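# Load cartons into flow lane by date, earliest first

## Task

Place the cartons in the flow lane sorted by their dates, with the carton bearing the earliest date at the front of the lane.

## Robot and tools

Robots: three identical i2rt Big YAM arms named arm1, arm2 and arm3. Each has six revolute joints, a two-finger gripper and a camera on its wrist. Two fixed room cameras, cam_a and cam_b, watch the scene. The hand reaches roughly 1.0 m from the joint1 axis at full stretch.

Frame: one shared scene frame, origin on the floor, +z up, lengths in metres. Arm feet (base_link, each facing its own +x): arm1 at (-1.399, -0.834, 0.768), arm2 at (-0.549, -0.349, 0.753), arm3 at (0.555, 0.297, 0.850); quaternions are given wxyz in the setup. The tabletops beneath the arms are at z=0.720. The hand point sits between the finger pads, about 1 cm short of the tips; the fingers extend along the hand's +z and separate along its y. Printed hand positions can be off, more so at long reach.

Joints (absolute radians, with the tolerance that counts as reached): joint1_rad -2.879..2.879 (±0.045), base yaw, positive turns counter-clockwise seen from above, 0 points along the foot's +x. joint2_rad 0..3.141 (±0.14), shoulder, 0 has the upper arm pointing back roughly level, increasing lifts it up then forward. joint3_rad 0..3.019 (±0.09), elbow, 0 is fully folded, increasing opens it. joint4_rad -1.692..1.57 (±0.055), hand pitch, positive tips fingers up. joint5_rad -1.57..1.57 (±0.03), sideways swing, positive toward the arm's right. joint6_rad -2.094..2.094 (±0.035), roll, positive clockwise viewed from behind the hand. gripper_m 0..0.093 (±0.003), absolute gap between fingertips in metres.

Tool move: optional keys arm1, arm2, arm3 and cameras. Each arm key is a separate object for that arm only; an arm you omit receives nothing new but may still be driving toward earlier targets. Inside an arm object: "joints" is a map of joint name to absolute target (units above); "target" is an absolute hand pose, a list of seven numbers [x, y, z, qw, qx, qy, qz] in the scene frame in metres, the hand travelling in a straight line from its current hand_target toward it; "speed" is the top speed of that line in m/s, 0.002 to 0.5, default 0.25, allowed only together with target (rotation is capped at twice that value in rad/s). When target is used, joints may contain only gripper_m. All motions in one call start together; every hand path in the call finishes at the same moment, paced by the slowest. A path takes 0.5 to 10 s and is cut off at 10 s; an action never exceeds 15 s. The controller clamps each step to within 100 mm and 20 degrees of the measured hand pose, so expect the hand to lag, wander and finish a centimetre or more away. Paths do not avoid objects or other arms. cameras: list from arm1_cam_wrist, arm2_cam_wrist, arm3_cam_wrist, cam_a, cam_b, all; omitted or ["all"] gives every camera, [] gives none. Unknown keys invalidate the call; out-of-range values get it refused, and a refusal cancels the rest of that reply's move, wait and finished_scene calls.

Tool wait: seconds 0 to 10; commands nothing and returns state and images. zoom_image: camera name and region [x0, y0, x1, y1] in pixels of that camera's latest image, at most 504 by 504, origin top-left. read_manual: returns licence texts only. finished_scene: argument scene, the current scene number; ends it irreversibly, so the cartons must already be correctly placed and stable.

Reading results: a "move" line lists each arm that got a motion with "done" or its worst status. joint_status and hand_status explain how each motion ended: off_target (stopped short, may still push), time_out (each joint then holds a target near where it stood and keeps pushing; on_its_own lists those; send the reported position to relax it), not_followed (a safety check withheld the command; "joint command not followed" or "pose unreachable"). Arms marked "as last shown" were not commanded and their lines are repeated. Joint velocities are in rad/s (gripper m/s); "within noise" means still. Joint torques are in N m, positive toward larger angle, include gravity, and joints 3 and 4 wrap at ±28. Images may be slightly older than the state. MOTOR HOT appears near 85 °C; at 100 °C the arm drops everything and goes limp for 30 s or more (keys then read limit_stop_at_motor_heat; resend them).

Gripper: gripping a rigid part, the reading falls below the part width by up to 0.005 m (some read up to 0.002 wider). Closed on air reads 0.000 to 0.003. For a firm grip command about 0.005 m below the width read at first contact; less for a soft box, which gets crushed more the smaller the target. Release by commanding well above the reading. Force is about 50 to 64 N per pad.

Avoid: arms pressing on each other (including one gripper closing on another arm's fingers) which ends the scene; hard collisions; long pushes into obstacles or outstretched holding that overheat motors; dropping cartons, releasing them while moving, slamming them down, or knocking anything off the work area or to the floor. Loose items may occasionally be nudged by outside disturbances, so recheck before finishing. Use the camera calibrations (K, distortion, T_world_to_cam) in the setup to locate cartons and read their dates; zoom to read labels.

Each tool is called after "Emit:" as name([rows], argument=value, ...), one row to a line, values as JSON.

## Session

Emit:
move()

Scene clock: 0.00 s.
Joint torques (N m): no reading
Heat: arm1: hottest joint1_rad 39 °C; arm2: hottest joint2_rad 40 °C; arm3: hottest joint1_rad 35 °C.
Joint velocities: within noise
arm1.joint_positions: joint1_rad=+0.194 joint2_rad=+0.304 joint3_rad=+1.546 joint4_rad=-1.590 joint5_rad=-0.074 joint6_rad=+0.225 gripper_m=+0.09396
arm1.joint_status: not commanded
arm1.hand: x=-1.3980 y=-0.8742 z=+1.3539 quat_wxyz=(-0.413, -0.697, -0.432, +0.395) (m; scene frame)
arm1.hand_target: x=-1.3971 y=-0.8712 z=+1.3606 quat_wxyz=(-0.419, -0.692, -0.430, +0.401) (m; scene frame)
arm1.hand_status: not commanded
arm2.joint_positions: joint1_rad=+0.324 joint2_rad=+0.267 joint3_rad=+1.656 joint4_rad=-1.577 joint5_rad=-0.025 joint6_rad=+0.557 gripper_m=+0.09396
arm2.joint_status: not commanded
arm2.hand: x=-0.5408 y=-0.3488 z=+1.3788 quat_wxyz=(+0.121, +0.719, -0.287, -0.622) (m; scene frame)
arm2.hand_target: x=-0.5353 y=-0.3500 z=+1.3818 quat_wxyz=(+0.122, +0.714, -0.285, -0.628) (m; scene frame)
arm2.hand_status: not commanded
arm3.joint_positions: joint1_rad=+0.466 joint2_rad=+0.542 joint3_rad=+1.486 joint4_rad=-1.413 joint5_rad=-0.179 joint6_rad=-0.503 gripper_m=+0.09396
arm3.joint_status: not commanded
arm3.hand: x=+0.5364 y=+0.1220 z=+1.4334 quat_wxyz=(-0.274, -0.490, -0.695, +0.450) (m; scene frame)
arm3.hand_target: x=+0.5374 y=+0.1259 z=+1.4420 quat_wxyz=(-0.277, -0.485, -0.691, +0.459) (m; scene frame)
arm3.hand_status: not commanded
pictures: arm1_cam_wrist, arm2_cam_wrist, arm3_cam_wrist, cam_a, cam_b

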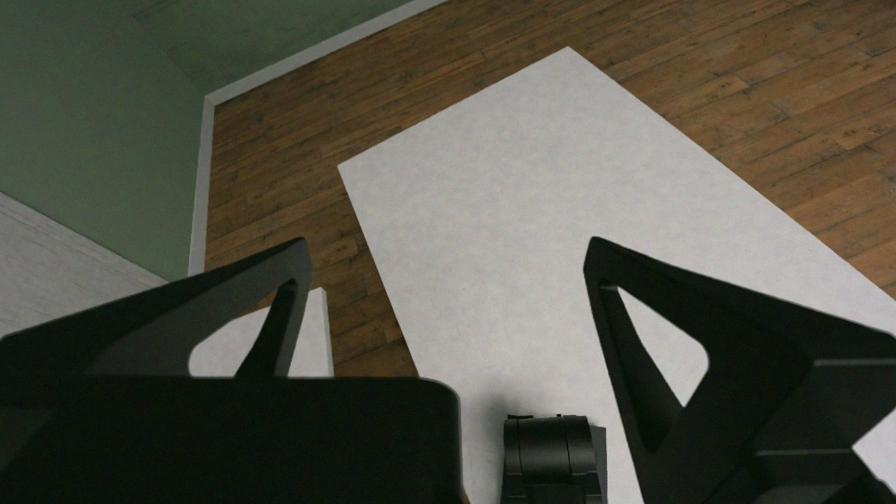

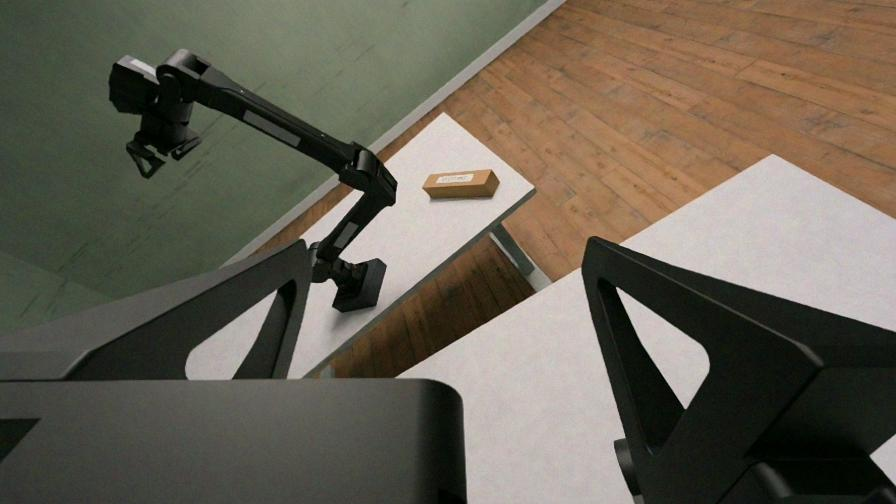

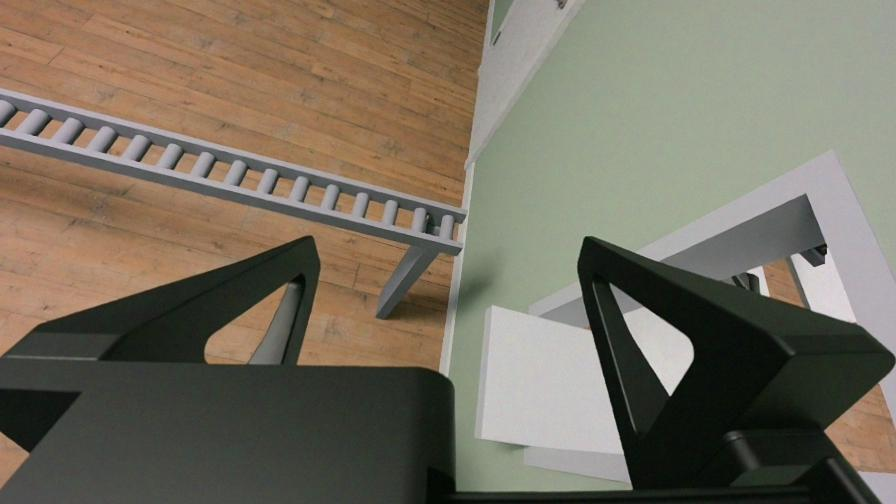

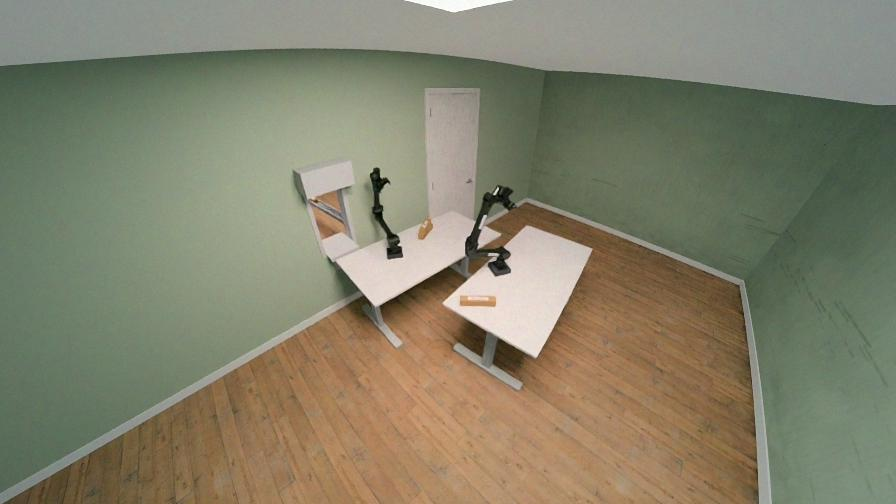

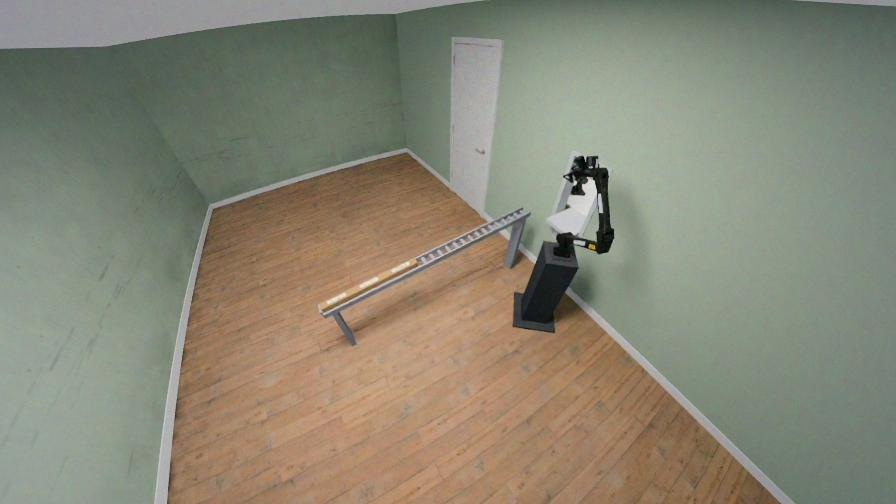

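Emit:
zoom_image(camera="cam_b", region=[300, 190, 560, 350])

Emit:
zoom_image(camera="cam_a", region=[280, 140, 600, 400])

Emit:
zoom_image(camera="cam_b", region=[520, 130, 640, 270])

Scaled by 1.938 from the camera's 896x504 image, which has a finer 1280x720 frame.

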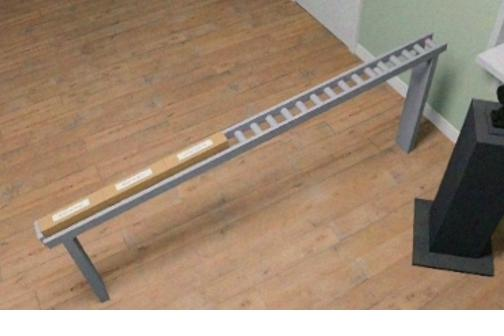

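Scaled by 1.575 from the camera's 896x504 image, which has a finer 1280x720 frame.

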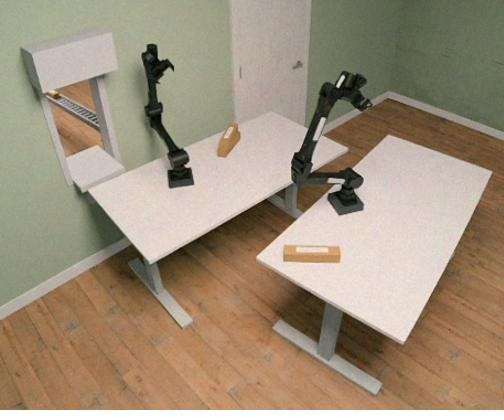

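Scaled by 3.600 from the camera's 896x504 image, which has a finer 1280x720 frame.

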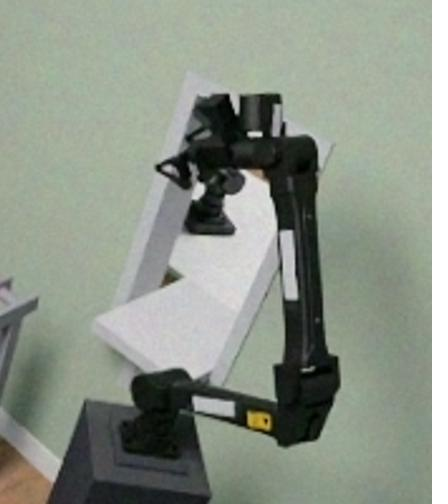

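Emit:
zoom_image(camera="cam_b", region=[310, 250, 430, 325])

Emit:
zoom_image(camera="arm2_cam_wrist", region=[410, 160, 510, 210])

Emit:
zoom_image(camera="cam_a", region=[405, 205, 445, 245])

Emit:
zoom_image(camera="cam_a", region=[450, 285, 506, 315])

Scaled by 4.200 from the camera's 896x504 image, which has a finer 1280x720 frame.

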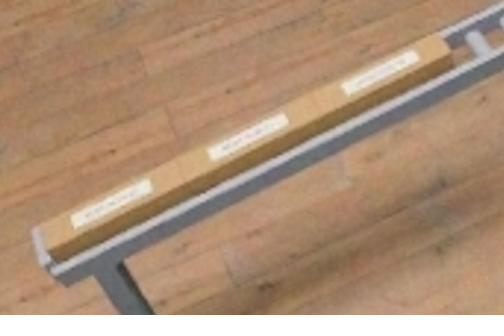

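Scaled by 5.040 from the camera's 896x504 image, which has a finer 1280x720 frame.

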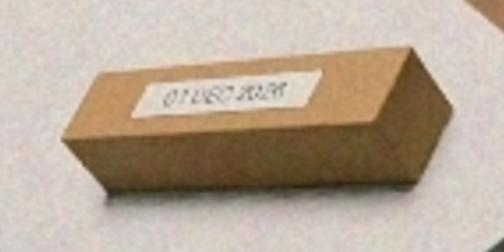

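Scaled by 12.600 from the camera's 896x504 image, which has a finer 1280x720 frame.

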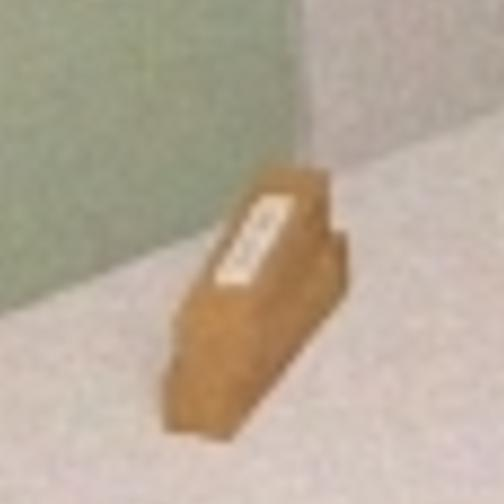

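Scaled by 9.000 from the camera's 896x504 image, which has a finer 1280x720 frame.

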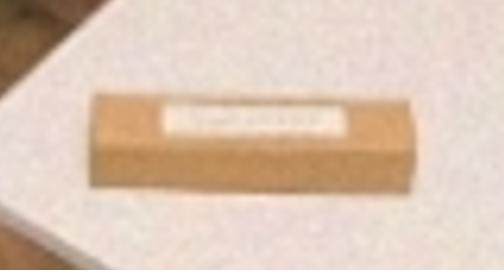

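Emit:
move(arm1={"joints": {"joint1_rad": -2.39, "joint2_rad": 1.279, "joint3_rad": 1.239, "joint4_rad": -1.531, "joint5_rad": 0, "joint6_rad": 0}}, arm2={"joints": {"joint1_rad": 2.19, "joint2_rad": 1.278, "joint3_rad": 1.278, "joint4_rad": -1.571, "joint5_rad": 0, "joint6_rad": 0}}, arm3={"joints": {"joint1_rad": 1.7, "joint2_rad": 1.332, "joint3_rad": 1.487, "joint4_rad": -0.941, "joint5_rad": 0, "joint6_rad": 0}})

Scene clock: 120.13 s.
Joint torques (N m): arm1=[-0.21 -11.34 9.76 -0.02 0.04 -0.04] | arm2=[0.44 -7.71 9.84 0.27 -0.01 -0.11] | arm3=[0.73 -15.56 14.12 1.91 0.05 0.12]
Heat: arm1: hottest joint1_rad 39 °C; arm2: hottest joint2_rad 41 °C; arm3: hottest joint3_rad 37 °C.
move: arm1 done; arm2 done; arm3 done
Joint velocities: within noise
arm1.joint_positions: joint1_rad=-2.376 joint2_rad=+1.292 joint3_rad=+1.227 joint4_rad=-1.527 joint5_rad=+0.001 joint6_rad=+0.007 gripper_m=+0.09399
arm1.joint_status: all done
arm1.hand: x=-1.4991 y=-0.4905 z=+1.0120 quat_wxyz=(-0.003, -0.798, +0.603, -0.008) (m; scene frame)
arm1.hand_target: x=-1.4947 y=-0.4888 z=+1.0208 quat_wxyz=(+0.003, -0.796, +0.605, +0.001) (m; scene frame)
arm1.hand_status: not commanded
arm2.joint_positions: joint1_rad=+2.183 joint2_rad=+1.275 joint3_rad=+1.282 joint4_rad=-1.570 joint5_rad=+0.000 joint6_rad=+0.010 gripper_m=+0.09398
arm2.joint_status: all done
arm2.hand: x=-0.5255 y=-0.7054 z=+1.0269 quat_wxyz=(+0.010, +0.685, +0.729, -0.004) (m; scene frame)
arm2.hand_target: x=-0.5230 y=-0.7043 z=+1.0243 quat_wxyz=(+0.007, +0.678, +0.735, -0.001) (m; scene frame)
arm2.hand_status: not commanded
arm3.joint_positions: joint1_rad=+1.695 joint2_rad=+1.334 joint3_rad=+1.468 joint4_rad=-0.954 joint5_rad=+0.000 joint6_rad=-0.008 gripper_m=+0.09398
arm3.joint_status: all done
arm3.hand: x=+1.0003 y=-0.0156 z=+1.2370 quat_wxyz=(-0.350, -0.276, -0.888, +0.111) (m; scene frame)
arm3.hand_target: x=+1.0053 y=-0.0157 z=+1.2503 quat_wxyz=(-0.366, -0.276, -0.882, +0.114) (m; scene frame)
arm3.hand_status: not commanded
pictures: arm1_cam_wrist, arm2_cam_wrist, arm3_cam_wrist, cam_a, cam_b
camera_calibration:
arm1_cam_wrist: T_world_to_cam=[[0.960729, 0.276752, -0.0201848, 1.59971], [0.225239, -0.73528, 0.639243, -0.672207], [0.16207, -0.618686, -0.76874, 0.840977], [0, 0, 0, 1]] pos_world=[-1.52178, -0.416682, 1.10849]
arm2_cam_wrist: T_world_to_cam=[[-0.997728, -0.0672401, 0.00420771, -0.577995], [-0.0539233, 0.834449, 0.548441, 0.00513311], [-0.0403884, 0.546968, -0.836179, 1.34617], [0, 0, 0, 1]] pos_world=[-0.522035, -0.779457, 1.12525]
arm3_cam_wrist: T_world_to_cam=[[-0.576215, -0.817252, -0.00871482, 0.575316], [-0.811323, 0.573257, -0.114596, 0.964168], [0.0986493, -0.0589612, -0.993374, 1.25224], [0, 0, 0, 1]] pos_world=[0.990224, -0.00870432, 1.35945]

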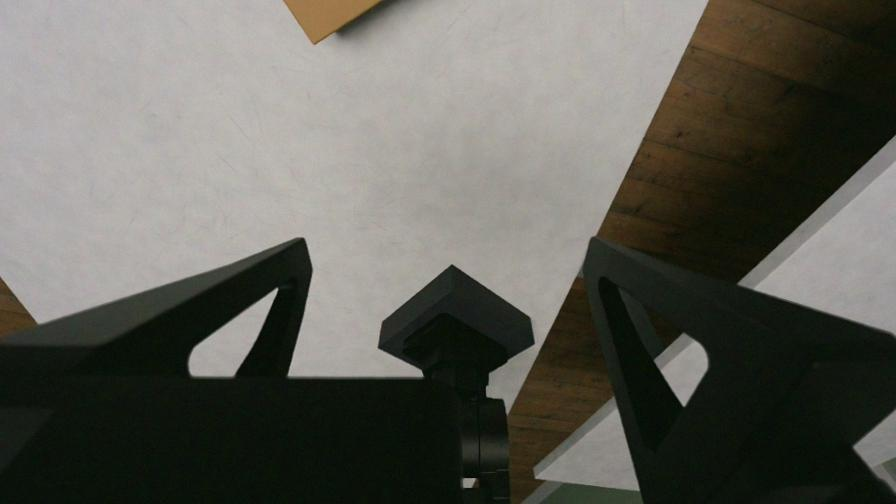

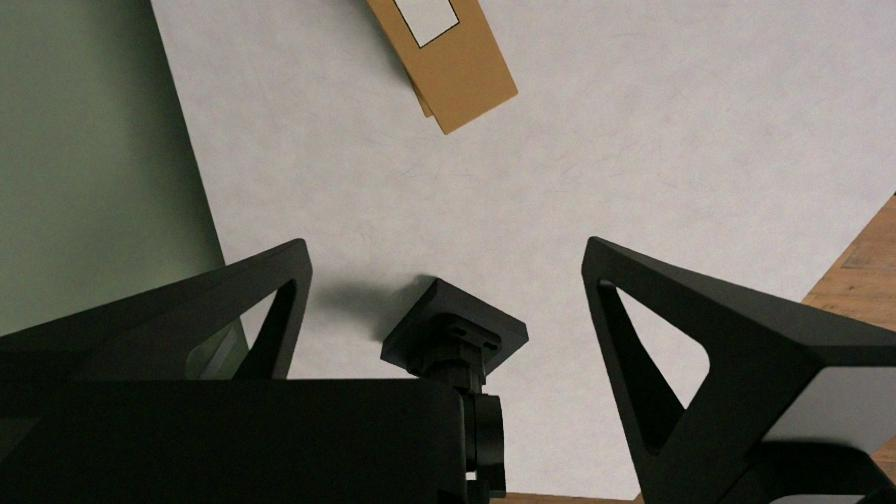

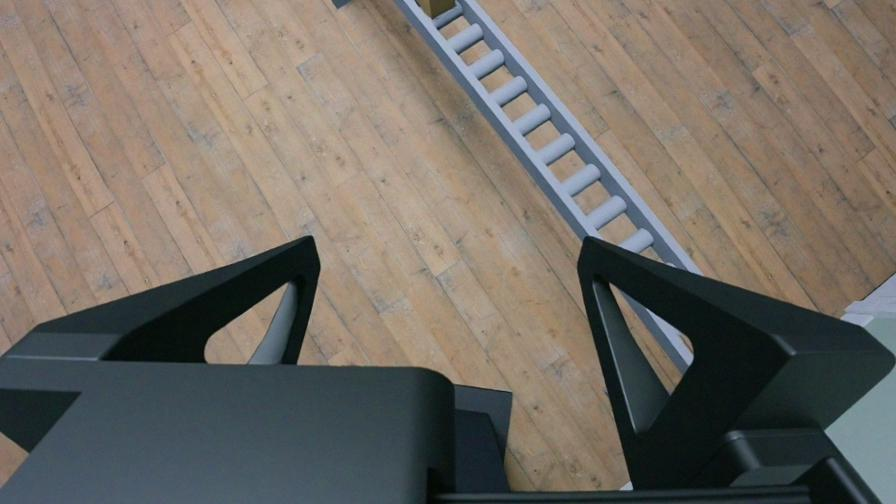

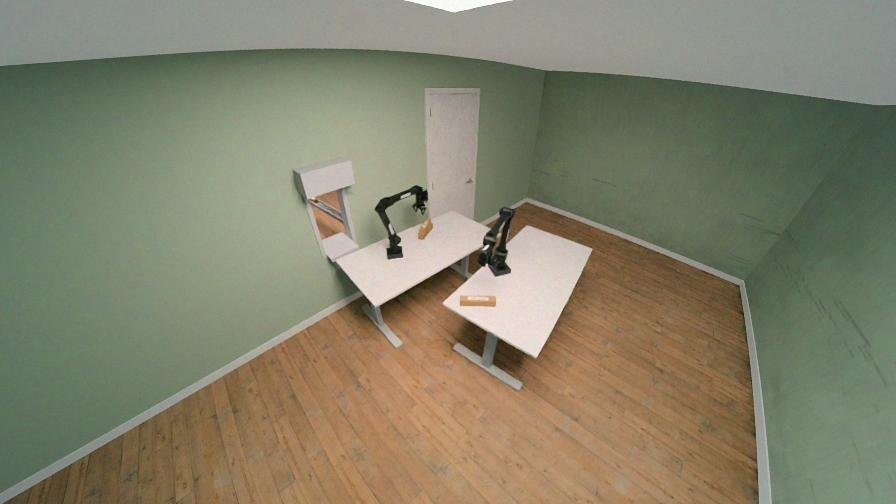

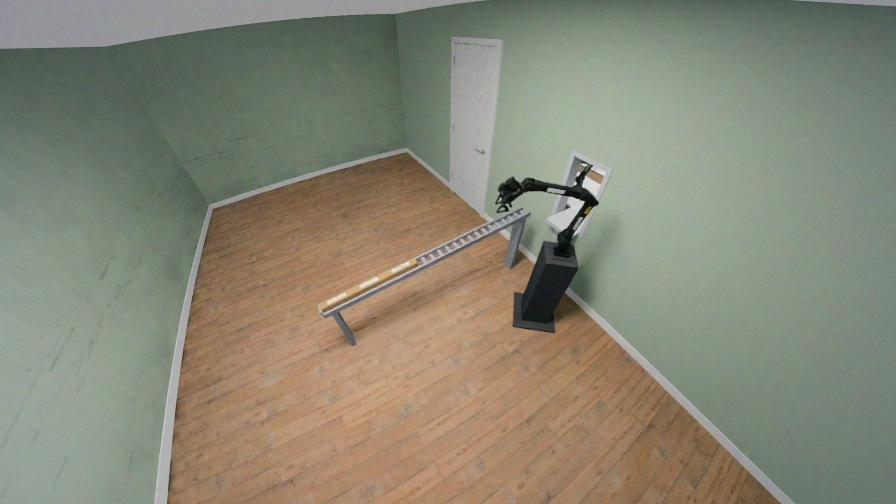

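Emit:
zoom_image(camera="arm3_cam_wrist", region=[380, 0, 720, 290])

Emit:
zoom_image(camera="arm2_cam_wrist", region=[350, 0, 550, 150])

Scaled by 1.482 from the camera's 896x504 image, which has a finer 1280x720 frame.

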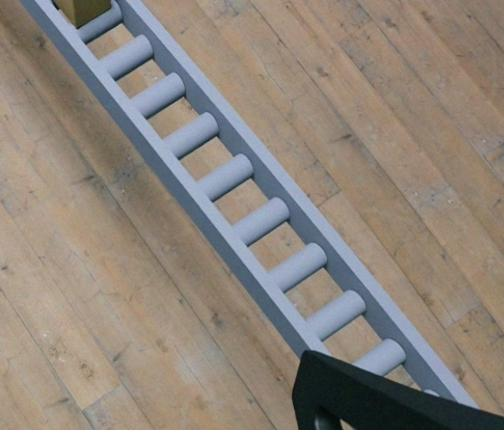

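Scaled by 2.520 from the camera's 896x504 image, which has a finer 1280x720 frame.

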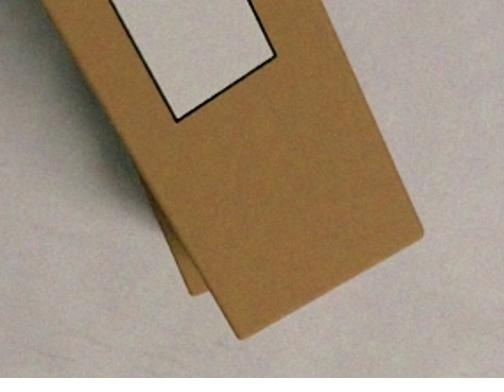

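Emit:
move(arm1={"joints": {"joint1_rad": -2.39, "joint2_rad": 1.150, "joint3_rad": 1.220, "joint4_rad": -1.012, "joint5_rad": 0, "joint6_rad": 0}}, arm2={"joints": {"joint1_rad": 2.241, "joint2_rad": 1.154, "joint3_rad": 1.262, "joint4_rad": -1.051, "joint5_rad": 0, "joint6_rad": 0}}, arm3={"joints": {"joint1_rad": 1.75, "joint2_rad": 1.321, "joint3_rad": 1.054, "joint4_rad": 0.005, "joint5_rad": 0, "joint6_rad": 0}}, cameras=["arm1_cam_wrist", "arm2_cam_wrist", "arm3_cam_wrist"])

Emit:
zoom_image(camera="arm3_cam_wrist", region=[330, 0, 630, 200])

Scene clock: 136.73 s.
Joint torques (N m): arm1=[-0.32 -8.47 10.71 1.65 0.04 -0.04] | arm2=[0.38 -5.95 10.48 2.11 -0.01 -0.11] | arm3=[0.56 -14.74 12.18 2.45 0.04 0.13]
Heat: arm1: hottest joint1_rad 39 °C; arm2: hottest joint2_rad 41 °C; arm3: hottest joint3_rad 39 °C.
move: arm1 done; arm2 done; arm3 done
Joint velocities: within noise
arm1.joint_positions: joint1_rad=-2.376 joint2_rad=+1.144 joint3_rad=+1.210 joint4_rad=-1.029 joint5_rad=+0.001 joint6_rad=+0.007 gripper_m=+0.09399
arm1.joint_status: all done
arm1.hand: x=-1.5243 y=-0.4053 z=+1.0963 quat_wxyz=(+0.182, -0.761, +0.574, +0.240) (m; scene frame)
arm1.hand_target: x=-1.5203 y=-0.3973 z=+1.1015 quat_wxyz=(+0.190, -0.757, +0.575, +0.247) (m; scene frame)
arm1.hand_status: not commanded
arm2.joint_positions: joint1_rad=+2.234 joint2_rad=+1.143 joint3_rad=+1.271 joint4_rad=-1.065 joint5_rad=+0.000 joint6_rad=+0.009 gripper_m=+0.09398
arm2.joint_status: all done
arm2.hand: x=-0.4966 y=-0.7924 z=+1.1125 quat_wxyz=(+0.242, +0.632, +0.707, -0.206) (m; scene frame)
arm2.hand_target: x=-0.4930 y=-0.7960 z=+1.1053 quat_wxyz=(+0.239, +0.627, +0.713, -0.205) (m; scene frame)
arm2.hand_status: not commanded
arm3.joint_positions: joint1_rad=+1.746 joint2_rad=+1.317 joint3_rad=+1.056 joint4_rad=-0.011 joint5_rad=-0.001 joint6_rad=-0.008 gripper_m=+0.09398
arm3.joint_status: all done
arm3.hand: x=+1.0610 y=-0.0205 z=+1.2007 quat_wxyz=(-0.582, -0.217, -0.766, +0.169) (m; scene frame)
arm3.hand_target: x=+1.0635 y=-0.0193 z=+1.2009 quat_wxyz=(-0.586, -0.218, -0.762, +0.167) (m; scene frame)
arm3.hand_status: not commanded
pictures: arm1_cam_wrist, arm2_cam_wrist, arm3_cam_wrist
camera_calibration:
arm1_cam_wrist: T_world_to_cam=[[0.956585, 0.29092, -0.0176411, 1.59866], [0.291447, -0.954365, 0.0651643, -0.0161231], [0.00212154, -0.0674766, -0.997719, 1.19319], [0, 0, 0, 1]] pos_world=[-1.52708, -0.399956, 1.21972]
arm2_cam_wrist: T_world_to_cam=[[-0.993645, -0.112555, -0.000704498, -0.583836], [-0.112407, 0.992619, -0.0455181, 0.78942], [0.0058226, -0.0451497, -0.998963, 1.20135], [0, 0, 0, 1]] pos_world=[-0.498384, -0.795067, 1.23563]
arm3_cam_wrist: T_world_to_cam=[[-0.529813, -0.848056, -0.0099507, 0.557503], [-0.665371, 0.422901, -0.615171, 1.4551], [0.525908, -0.319305, -0.788331, 0.505047], [0, 0, 0, 1]] pos_world=[0.997946, 0.0186947, 1.29883]

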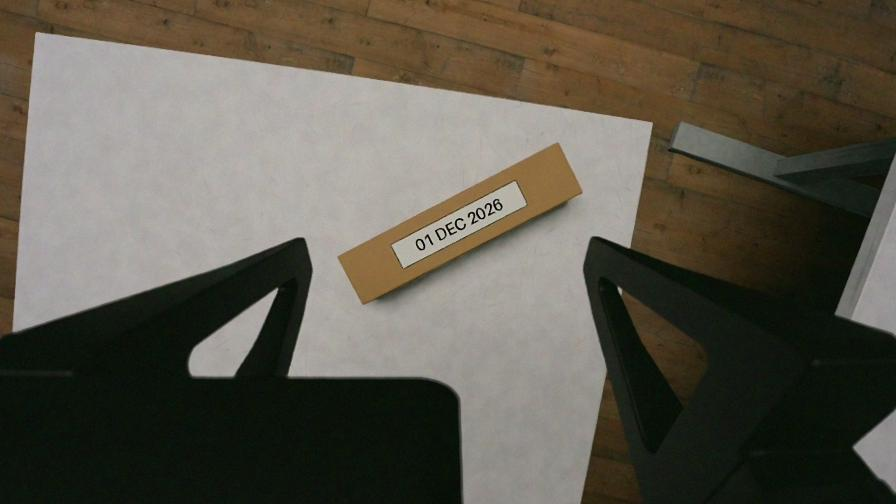

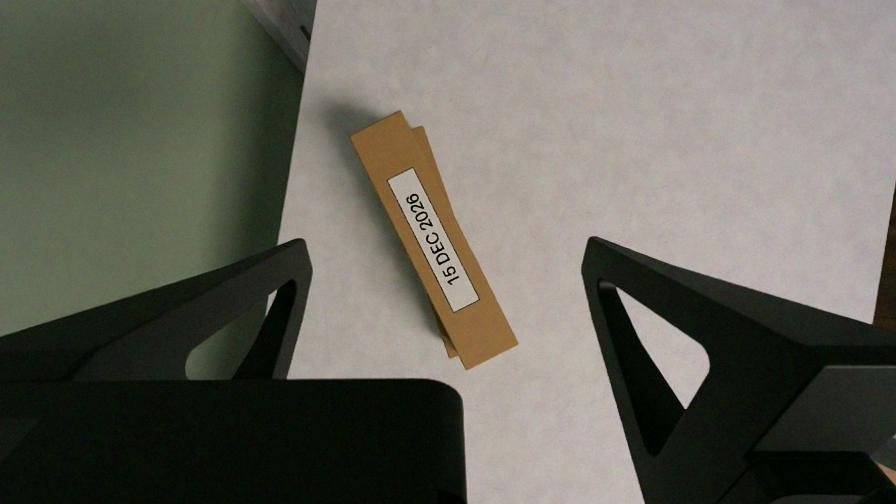

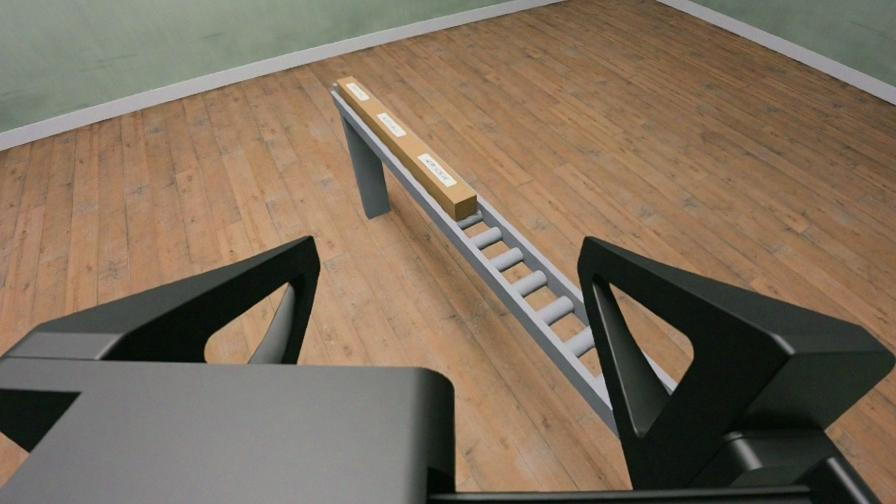

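Scaled by 1.680 from the camera's 896x504 image, which has a finer 1280x720 frame.

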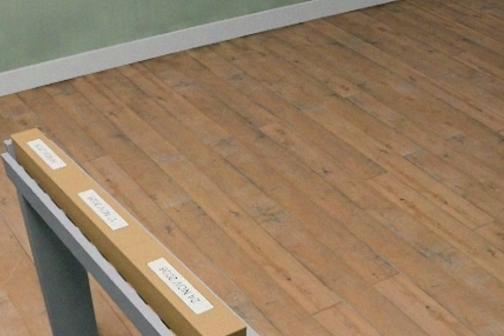

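Emit:
move(arm2={"joints": {"joint1_rad": -1.915, "joint2_rad": 0.798, "joint3_rad": 0.721, "joint4_rad": -0.447, "joint5_rad": 0, "joint6_rad": 0}}, arm3={"joints": {"joint1_rad": -0.304, "joint2_rad": 0.688, "joint3_rad": 0.866, "joint4_rad": -0.789, "joint5_rad": 0, "joint6_rad": 0}}, cameras=["arm2_cam_wrist", "arm3_cam_wrist", "cam_a", "cam_b"])

Emit:
zoom_image(camera="cam_b", region=[520, 130, 640, 270])

Emit:
zoom_image(camera="cam_a", region=[280, 140, 440, 280])

Scene clock: 163.93 s.
Joint torques (N m): arm1=[-0.26 -8.41 10.71 1.69 0.04 -0.04] | arm2=[-0.73 -2.84 10.55 2.36 -0.04 -0.11] | arm3=[-0.56 -3.37 12.57 1.36 0.06 0.13]
Heat: arm1: hottest joint3_rad 41 °C; arm2: hottest joint3_rad 42 °C; arm3: hottest joint3_rad 41 °C.
move: arm2 done; arm3 done
Joint velocities: within noise
arm1: as last shown
arm1.hand_target: x=-1.5203 y=-0.3974 z=+1.1014 quat_wxyz=(+0.190, -0.757, +0.575, +0.247) (m; scene frame)
arm2.joint_positions: joint1_rad=-1.906 joint2_rad=+0.803 joint3_rad=+0.734 joint4_rad=-0.456 joint5_rad=+0.001 joint6_rad=+0.009 gripper_m=+0.09403
arm2.joint_status: all done
arm2.hand: x=-0.2429 y=-0.0886 z=+1.0534 quat_wxyz=(-0.471, +0.295, -0.815, -0.166) (m; scene frame)
arm2.hand_target: x=-0.2420 y=-0.0924 z=+1.0495 quat_wxyz=(-0.473, +0.295, -0.814, -0.162) (m; scene frame)
arm2.hand_status: not commanded
arm3.joint_positions: joint1_rad=-0.293 joint2_rad=+0.686 joint3_rad=+0.866 joint4_rad=-0.780 joint5_rad=+0.000 joint6_rad=-0.007 gripper_m=+0.09400
arm3.joint_status: all done
arm3.hand: x=+0.2534 y=+0.1165 z=+1.2018 quat_wxyz=(-0.124, -0.852, -0.240, +0.449) (m; scene frame)
arm3.hand_target: x=+0.2522 y=+0.1203 z=+1.1993 quat_wxyz=(-0.122, -0.856, -0.233, +0.444) (m; scene frame)
arm3.hand_status: not commanded
pictures: arm2_cam_wrist, arm3_cam_wrist, cam_a, cam_b
camera_calibration:
arm2_cam_wrist: T_world_to_cam=[[0.63005, -0.776353, 0.017719, 0.0636495], [-0.69622, -0.574831, -0.429938, 0.240851], [0.343969, 0.258546, -0.902684, 1.1803], [0, 0, 0, 1]] pos_world=[-0.278403, -0.117299, 1.16786]
arm3_cam_wrist: T_world_to_cam=[[-0.514831, 0.857239, -0.0094929, 0.0429748], [0.812408, 0.48431, -0.324711, 0.129839], [-0.273757, -0.174883, -0.945766, 1.34942], [0, 0, 0, 1]] pos_world=[0.286056, 0.136269, 1.3188]

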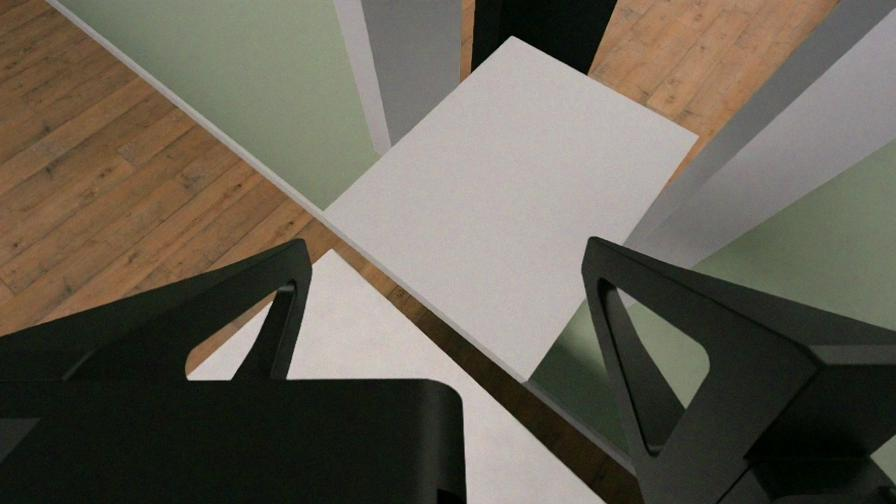

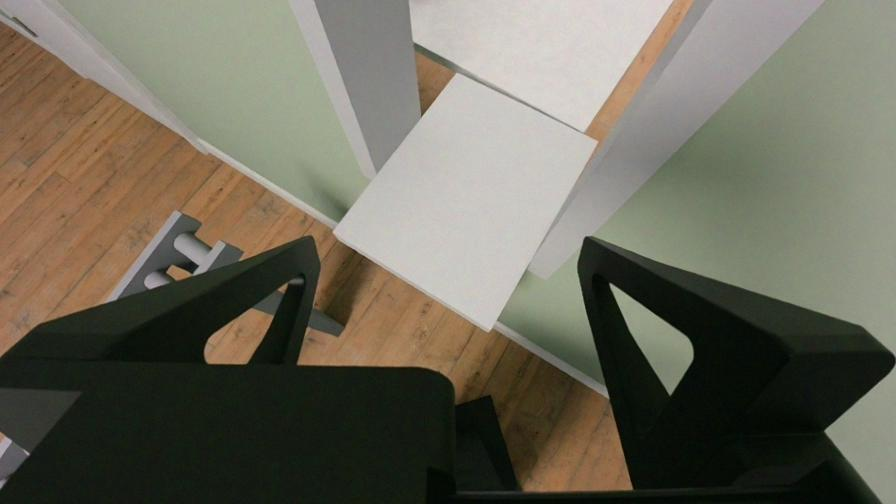

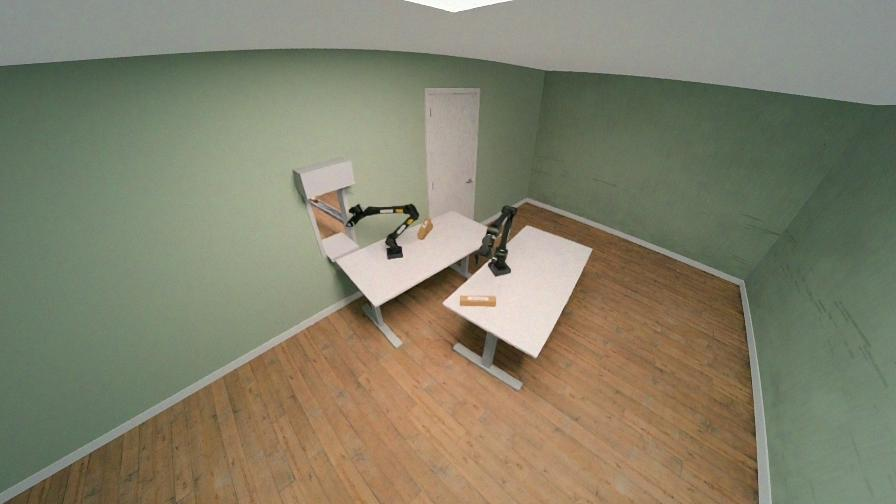

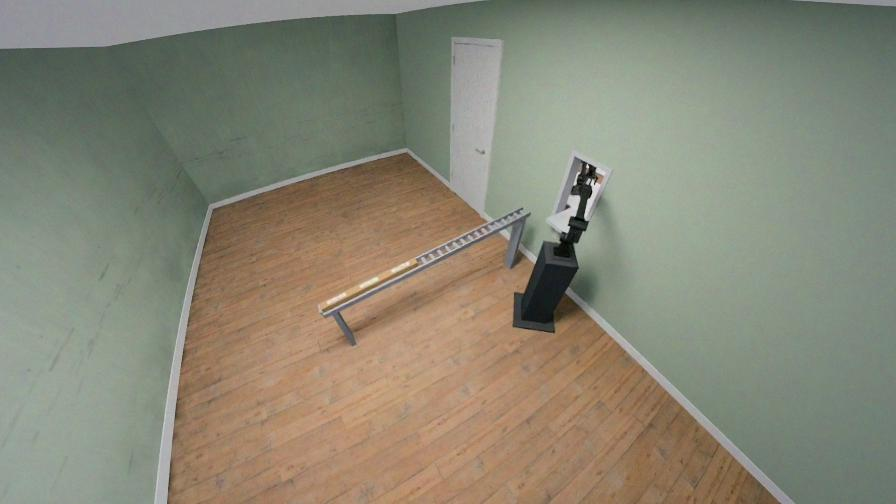

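Scaled by 3.600 from the camera's 896x504 image, which has a finer 1280x720 frame.

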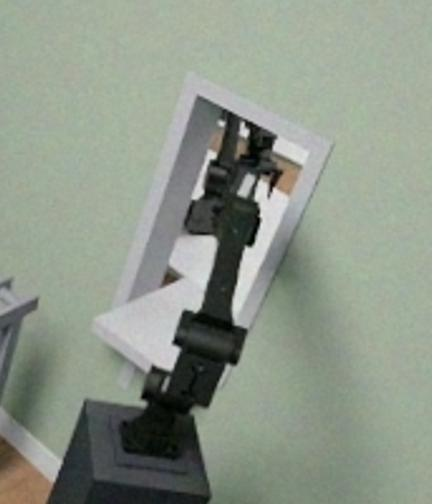

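Scaled by 3.150 from the camera's 896x504 image, which has a finer 1280x720 frame.

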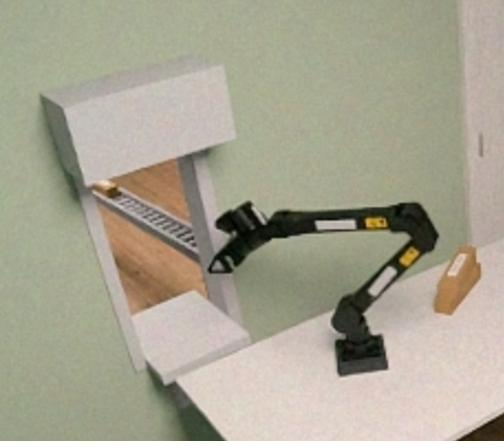

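Emit:
zoom_image(camera="cam_a", region=[300, 150, 370, 270])

Emit:
zoom_image(camera="cam_b", region=[530, 140, 620, 250])

Scaled by 4.200 from the camera's 896x504 image, which has a finer 1280x720 frame.

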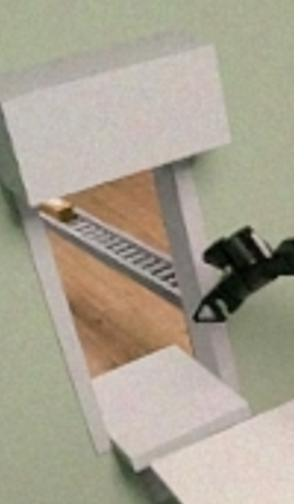

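Scaled by 4.582 from the camera's 896x504 image, which has a finer 1280x720 frame.

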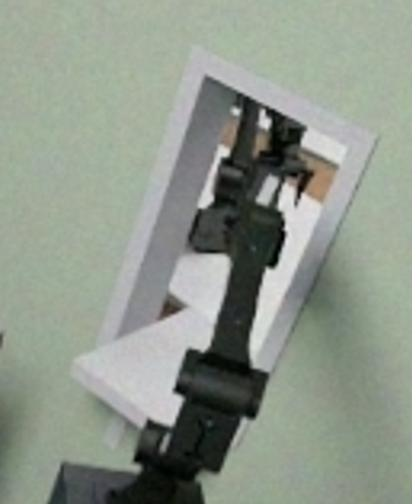

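Emit:
move(arm1={"target": [-1.524, -0.400, 0.86, 0, -0.3778, 0.9259, 0], "speed": 0.25}, cameras=["arm1_cam_wrist"])

Scene clock: 200.93 s.
Joint torques (N m): arm1=[-0.44 -14.04 9.01 -0.24 0.08 0.12] | arm2=[-0.73 -2.84 10.56 2.37 -0.04 -0.11] | arm3=[-0.62 -3.31 12.59 1.33 0.05 0.14]
Heat: arm1: hottest joint3_rad 43 °C; arm2: hottest joint3_rad 42 °C; arm3: hottest joint3_rad 43 °C.
move: arm1 done
Joint velocities: within noise
arm1.joint_positions: joint1_rad=-2.365 joint2_rad=+1.621 joint3_rad=+1.153 joint4_rad=-1.108 joint5_rad=-0.002 joint6_rad=+1.067 gripper_m=+0.09399
arm1.joint_status: not commanded
arm1.hand: x=-1.5292 y=-0.4058 z=+0.8565 quat_wxyz=(+0.001, -0.389, +0.921, -0.001) (m; scene frame)
arm1.hand_target: x=-1.5240 y=-0.4001 z=+0.8600 quat_wxyz=(+0.000, -0.378, +0.926, +0.000) (m; scene frame)
arm1.hand_status: done (0.009 m and 1.4 deg from the pose sent, 0.236 m and 70.0 deg at the start)
arm2, arm3: as last shown
arm3.hand_target: x=+0.2522 y=+0.1203 z=+1.1993 quat_wxyz=(-0.122, -0.856, -0.233, +0.445) (m; scene frame)
pictures: arm1_cam_wrist
camera_calibration:
arm1_cam_wrist: T_world_to_cam=[[0.720022, -0.69358, -0.022682, 0.842323], [-0.530716, -0.57142, 0.625955, -1.58184], [-0.447111, -0.438664, -0.779529, -0.0705434], [0, 0, 0, 1]] pos_world=[-1.47754, -0.350621, 0.954276]

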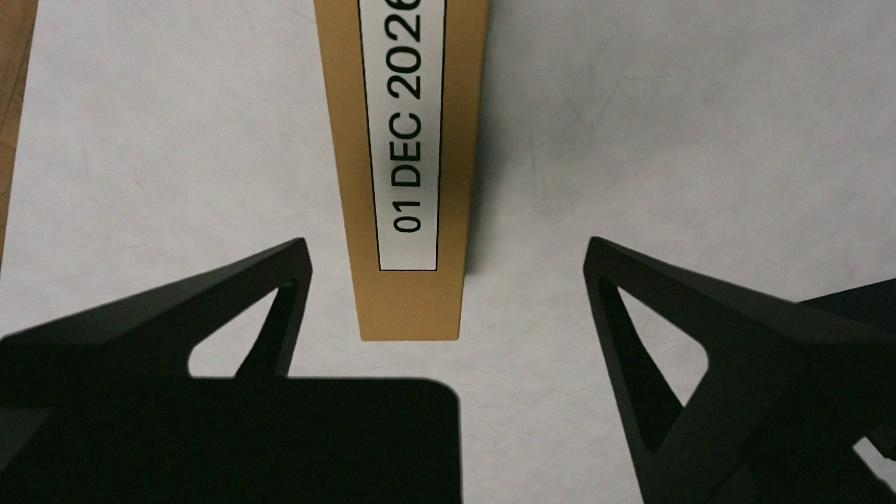

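Emit:
move(arm1={"target": [-1.537, -0.387, 0.835, 0, -0.3551, 0.9348, 0], "speed": 0.15}, cameras=["arm1_cam_wrist", "cam_a"])

Scene clock: 234.03 s.
Joint torques (N m): arm1=[0.97 -14.86 9.77 0.42 0.1 0.12] | arm2=[-0.73 -2.84 10.55 2.39 -0.04 -0.11] | arm3=[-0.73 -3.37 12.55 1.35 0.05 0.13]
Heat: arm1: hottest joint3_rad 41 °C; arm2: hottest joint3_rad 43 °C; arm3: hottest joint3_rad 44 °C.
move: arm1 off_target
Joint velocities: within noise
arm1.joint_positions: joint1_rad=-2.365 joint2_rad=+1.689 joint3_rad=+1.153 joint4_rad=-1.076 joint5_rad=-0.003 joint6_rad=+1.134 gripper_m=+0.09399
arm1.joint_status: not commanded
arm1.hand: x=-1.5305 y=-0.4018 z=+0.8273 quat_wxyz=(-0.001, -0.358, +0.934, -0.018) (m; scene frame)
arm1.hand_target: x=-1.5369 y=-0.3874 z=+0.8353 quat_wxyz=(+0.000, -0.355, +0.935, +0.000) (m; scene frame)
arm1.hand_status: off_target (0.018 m and 2.1 deg from the pose sent, 0.030 m and 4.2 deg at the start)
arm2, arm3: as last shown
pictures: arm1_cam_wrist, cam_a
camera_calibration:
arm1_cam_wrist: T_world_to_cam=[[0.671264, -0.741164, 0.00901115, 0.725414], [-0.574441, -0.512505, 0.638245, -1.61533], [-0.468426, -0.433607, -0.769781, -0.130799], [0, 0, 0, 1]] pos_world=[-1.47613, -0.346931, 0.923755]

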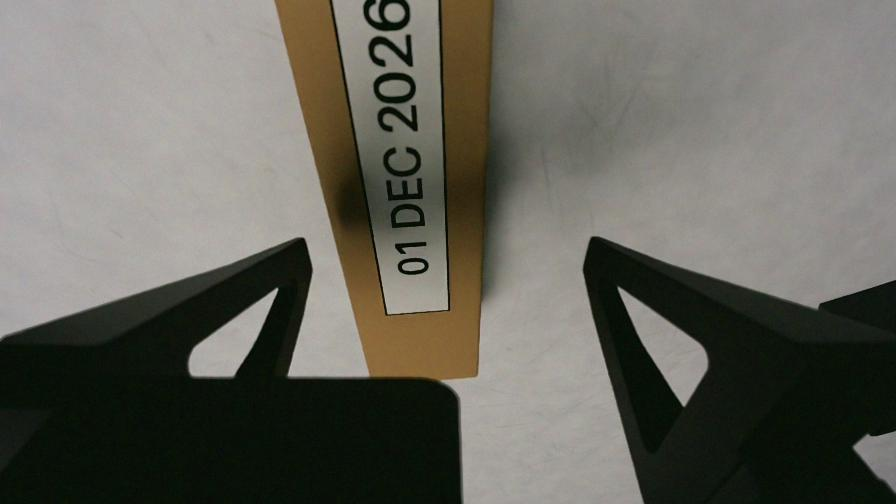

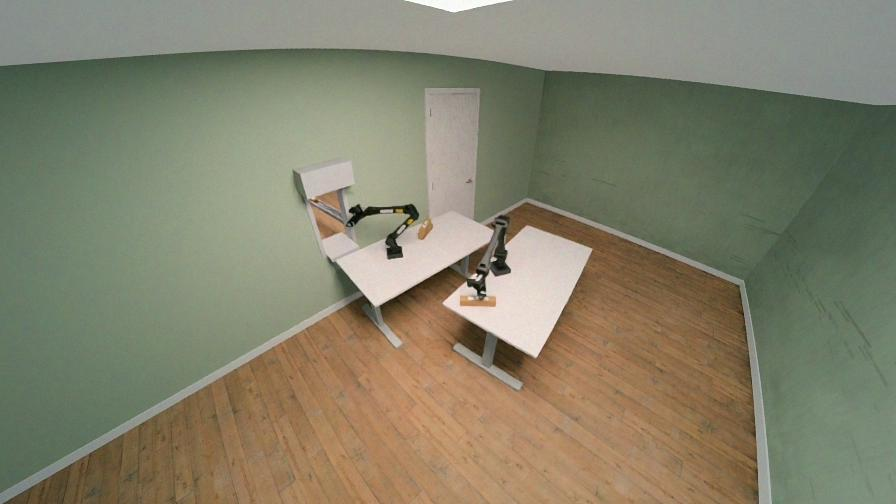

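Emit:
move(arm1={"target": [-1.550, -0.375, 0.763, 0, -0.3641, 0.9314, 0], "speed": 0.1}, cameras=["arm1_cam_wrist"])

Scene clock: 248.83 s.
Joint torques (N m): arm1=[2.08 -15.91 7.19 0.5 0.1 0.13] | arm2=[-0.73 -2.78 10.55 2.37 -0.04 -0.11] | arm3=[-0.67 -3.37 12.52 1.4 0.05 0.12]
Heat: arm1: hottest joint3_rad 41 °C; arm2: hottest joint3_rad 43 °C; arm3: hottest joint3_rad 44 °C.
move: arm1 done
Joint velocities: within noise
arm1.joint_positions: joint1_rad=-2.358 joint2_rad=+1.828 joint3_rad=+1.153 joint4_rad=-0.910 joint5_rad=-0.003 joint6_rad=+1.135 gripper_m=+0.09399
arm1.joint_status: not commanded
arm1.hand: x=-1.5408 y=-0.3772 z=+0.7647 quat_wxyz=(+0.000, -0.360, +0.933, -0.005) (m; scene frame)
arm1.hand_target: x=-1.5500 y=-0.3751 z=+0.7632 quat_wxyz=(+0.000, -0.364, +0.931, +0.000) (m; scene frame)
arm1.hand_status: done (0.010 m and 0.7 deg from the pose sent, 0.072 m and 2.2 deg at the start)
arm2, arm3: as last shown
pictures: arm1_cam_wrist
camera_calibration:
arm1_cam_wrist: T_world_to_cam=[[0.67533, -0.737355, -0.0154032, 0.777469], [-0.566568, -0.532054, 0.629221, -1.55705], [-0.472155, -0.416205, -0.777074, -0.166693], [0, 0, 0, 1]] pos_world=[-1.48593, -0.324542, 0.862171]

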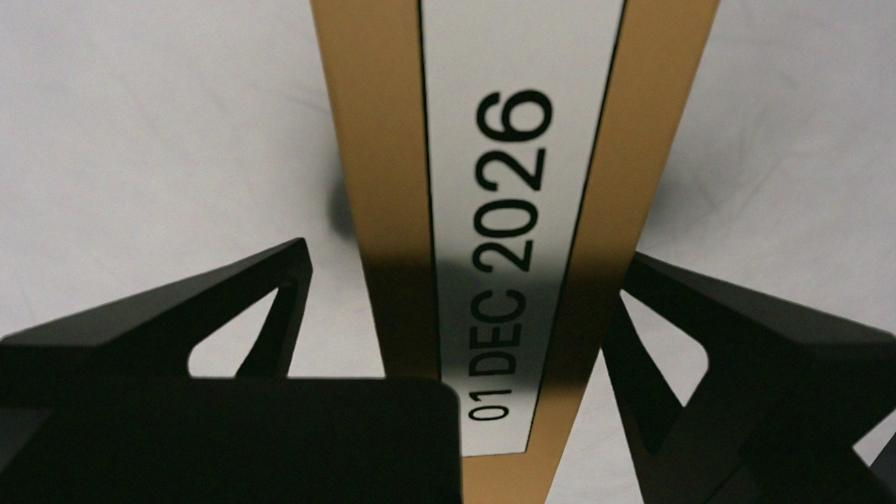

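Emit:
move(arm1={"joints": {"gripper_m": 0.052}}, cameras=["arm1_cam_wrist"])

Scene clock: 252.13 s.
Joint torques (N m): arm1=[2.08 -15.91 7.24 0.47 0.1 0.12] | arm2=[-0.73 -2.78 10.55 2.39 -0.04 -0.11] | arm3=[-0.73 -3.37 12.55 1.31 0.06 0.14]
Heat: arm1: hottest joint3_rad 40 °C; arm2: hottest joint3_rad 43 °C; arm3: hottest joint3_rad 44 °C.
move: arm1 off_target
Joint velocities: within noise
arm1.joint_positions: joint1_rad=-2.358 joint2_rad=+1.828 joint3_rad=+1.152 joint4_rad=-0.910 joint5_rad=-0.003 joint6_rad=+1.136 gripper_m=+0.06024
arm1.joint_status: gripper_m off_target (ended at +0.06027, target +0.05200)
arm1.hand: x=-1.5407 y=-0.3774 z=+0.7645 quat_wxyz=(+0.000, -0.360, +0.933, -0.005) (m; scene frame)
arm1.hand_target: x=-1.5501 y=-0.3751 z=+0.7632 quat_wxyz=(+0.000, -0.364, +0.931, +0.000) (m; scene frame)
arm1.hand_status: not commanded
arm2, arm3: as last shown
pictures: arm1_cam_wrist
camera_calibration:
arm1_cam_wrist: T_world_to_cam=[[0.674471, -0.738147, -0.015076, 0.775362], [-0.567243, -0.531164, 0.629365, -1.55786], [-0.472572, -0.415936, -0.776964, -0.167552], [0, 0, 0, 1]] pos_world=[-1.48583, -0.324841, 0.861971]

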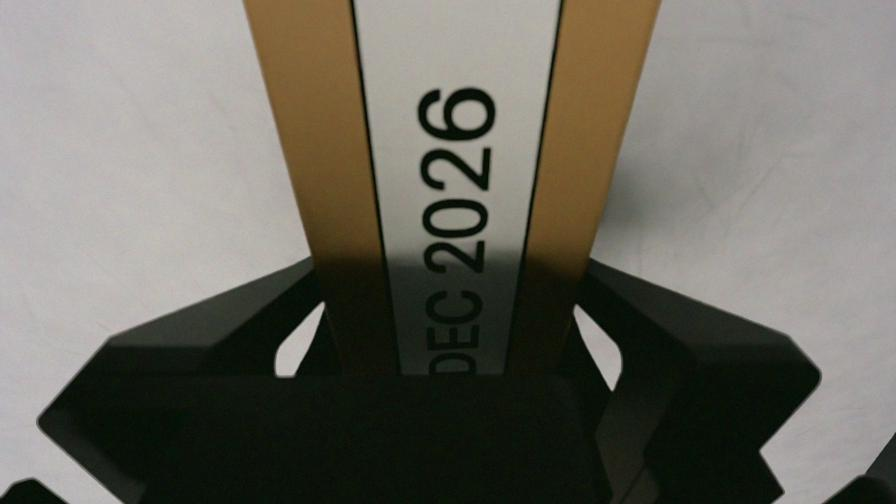

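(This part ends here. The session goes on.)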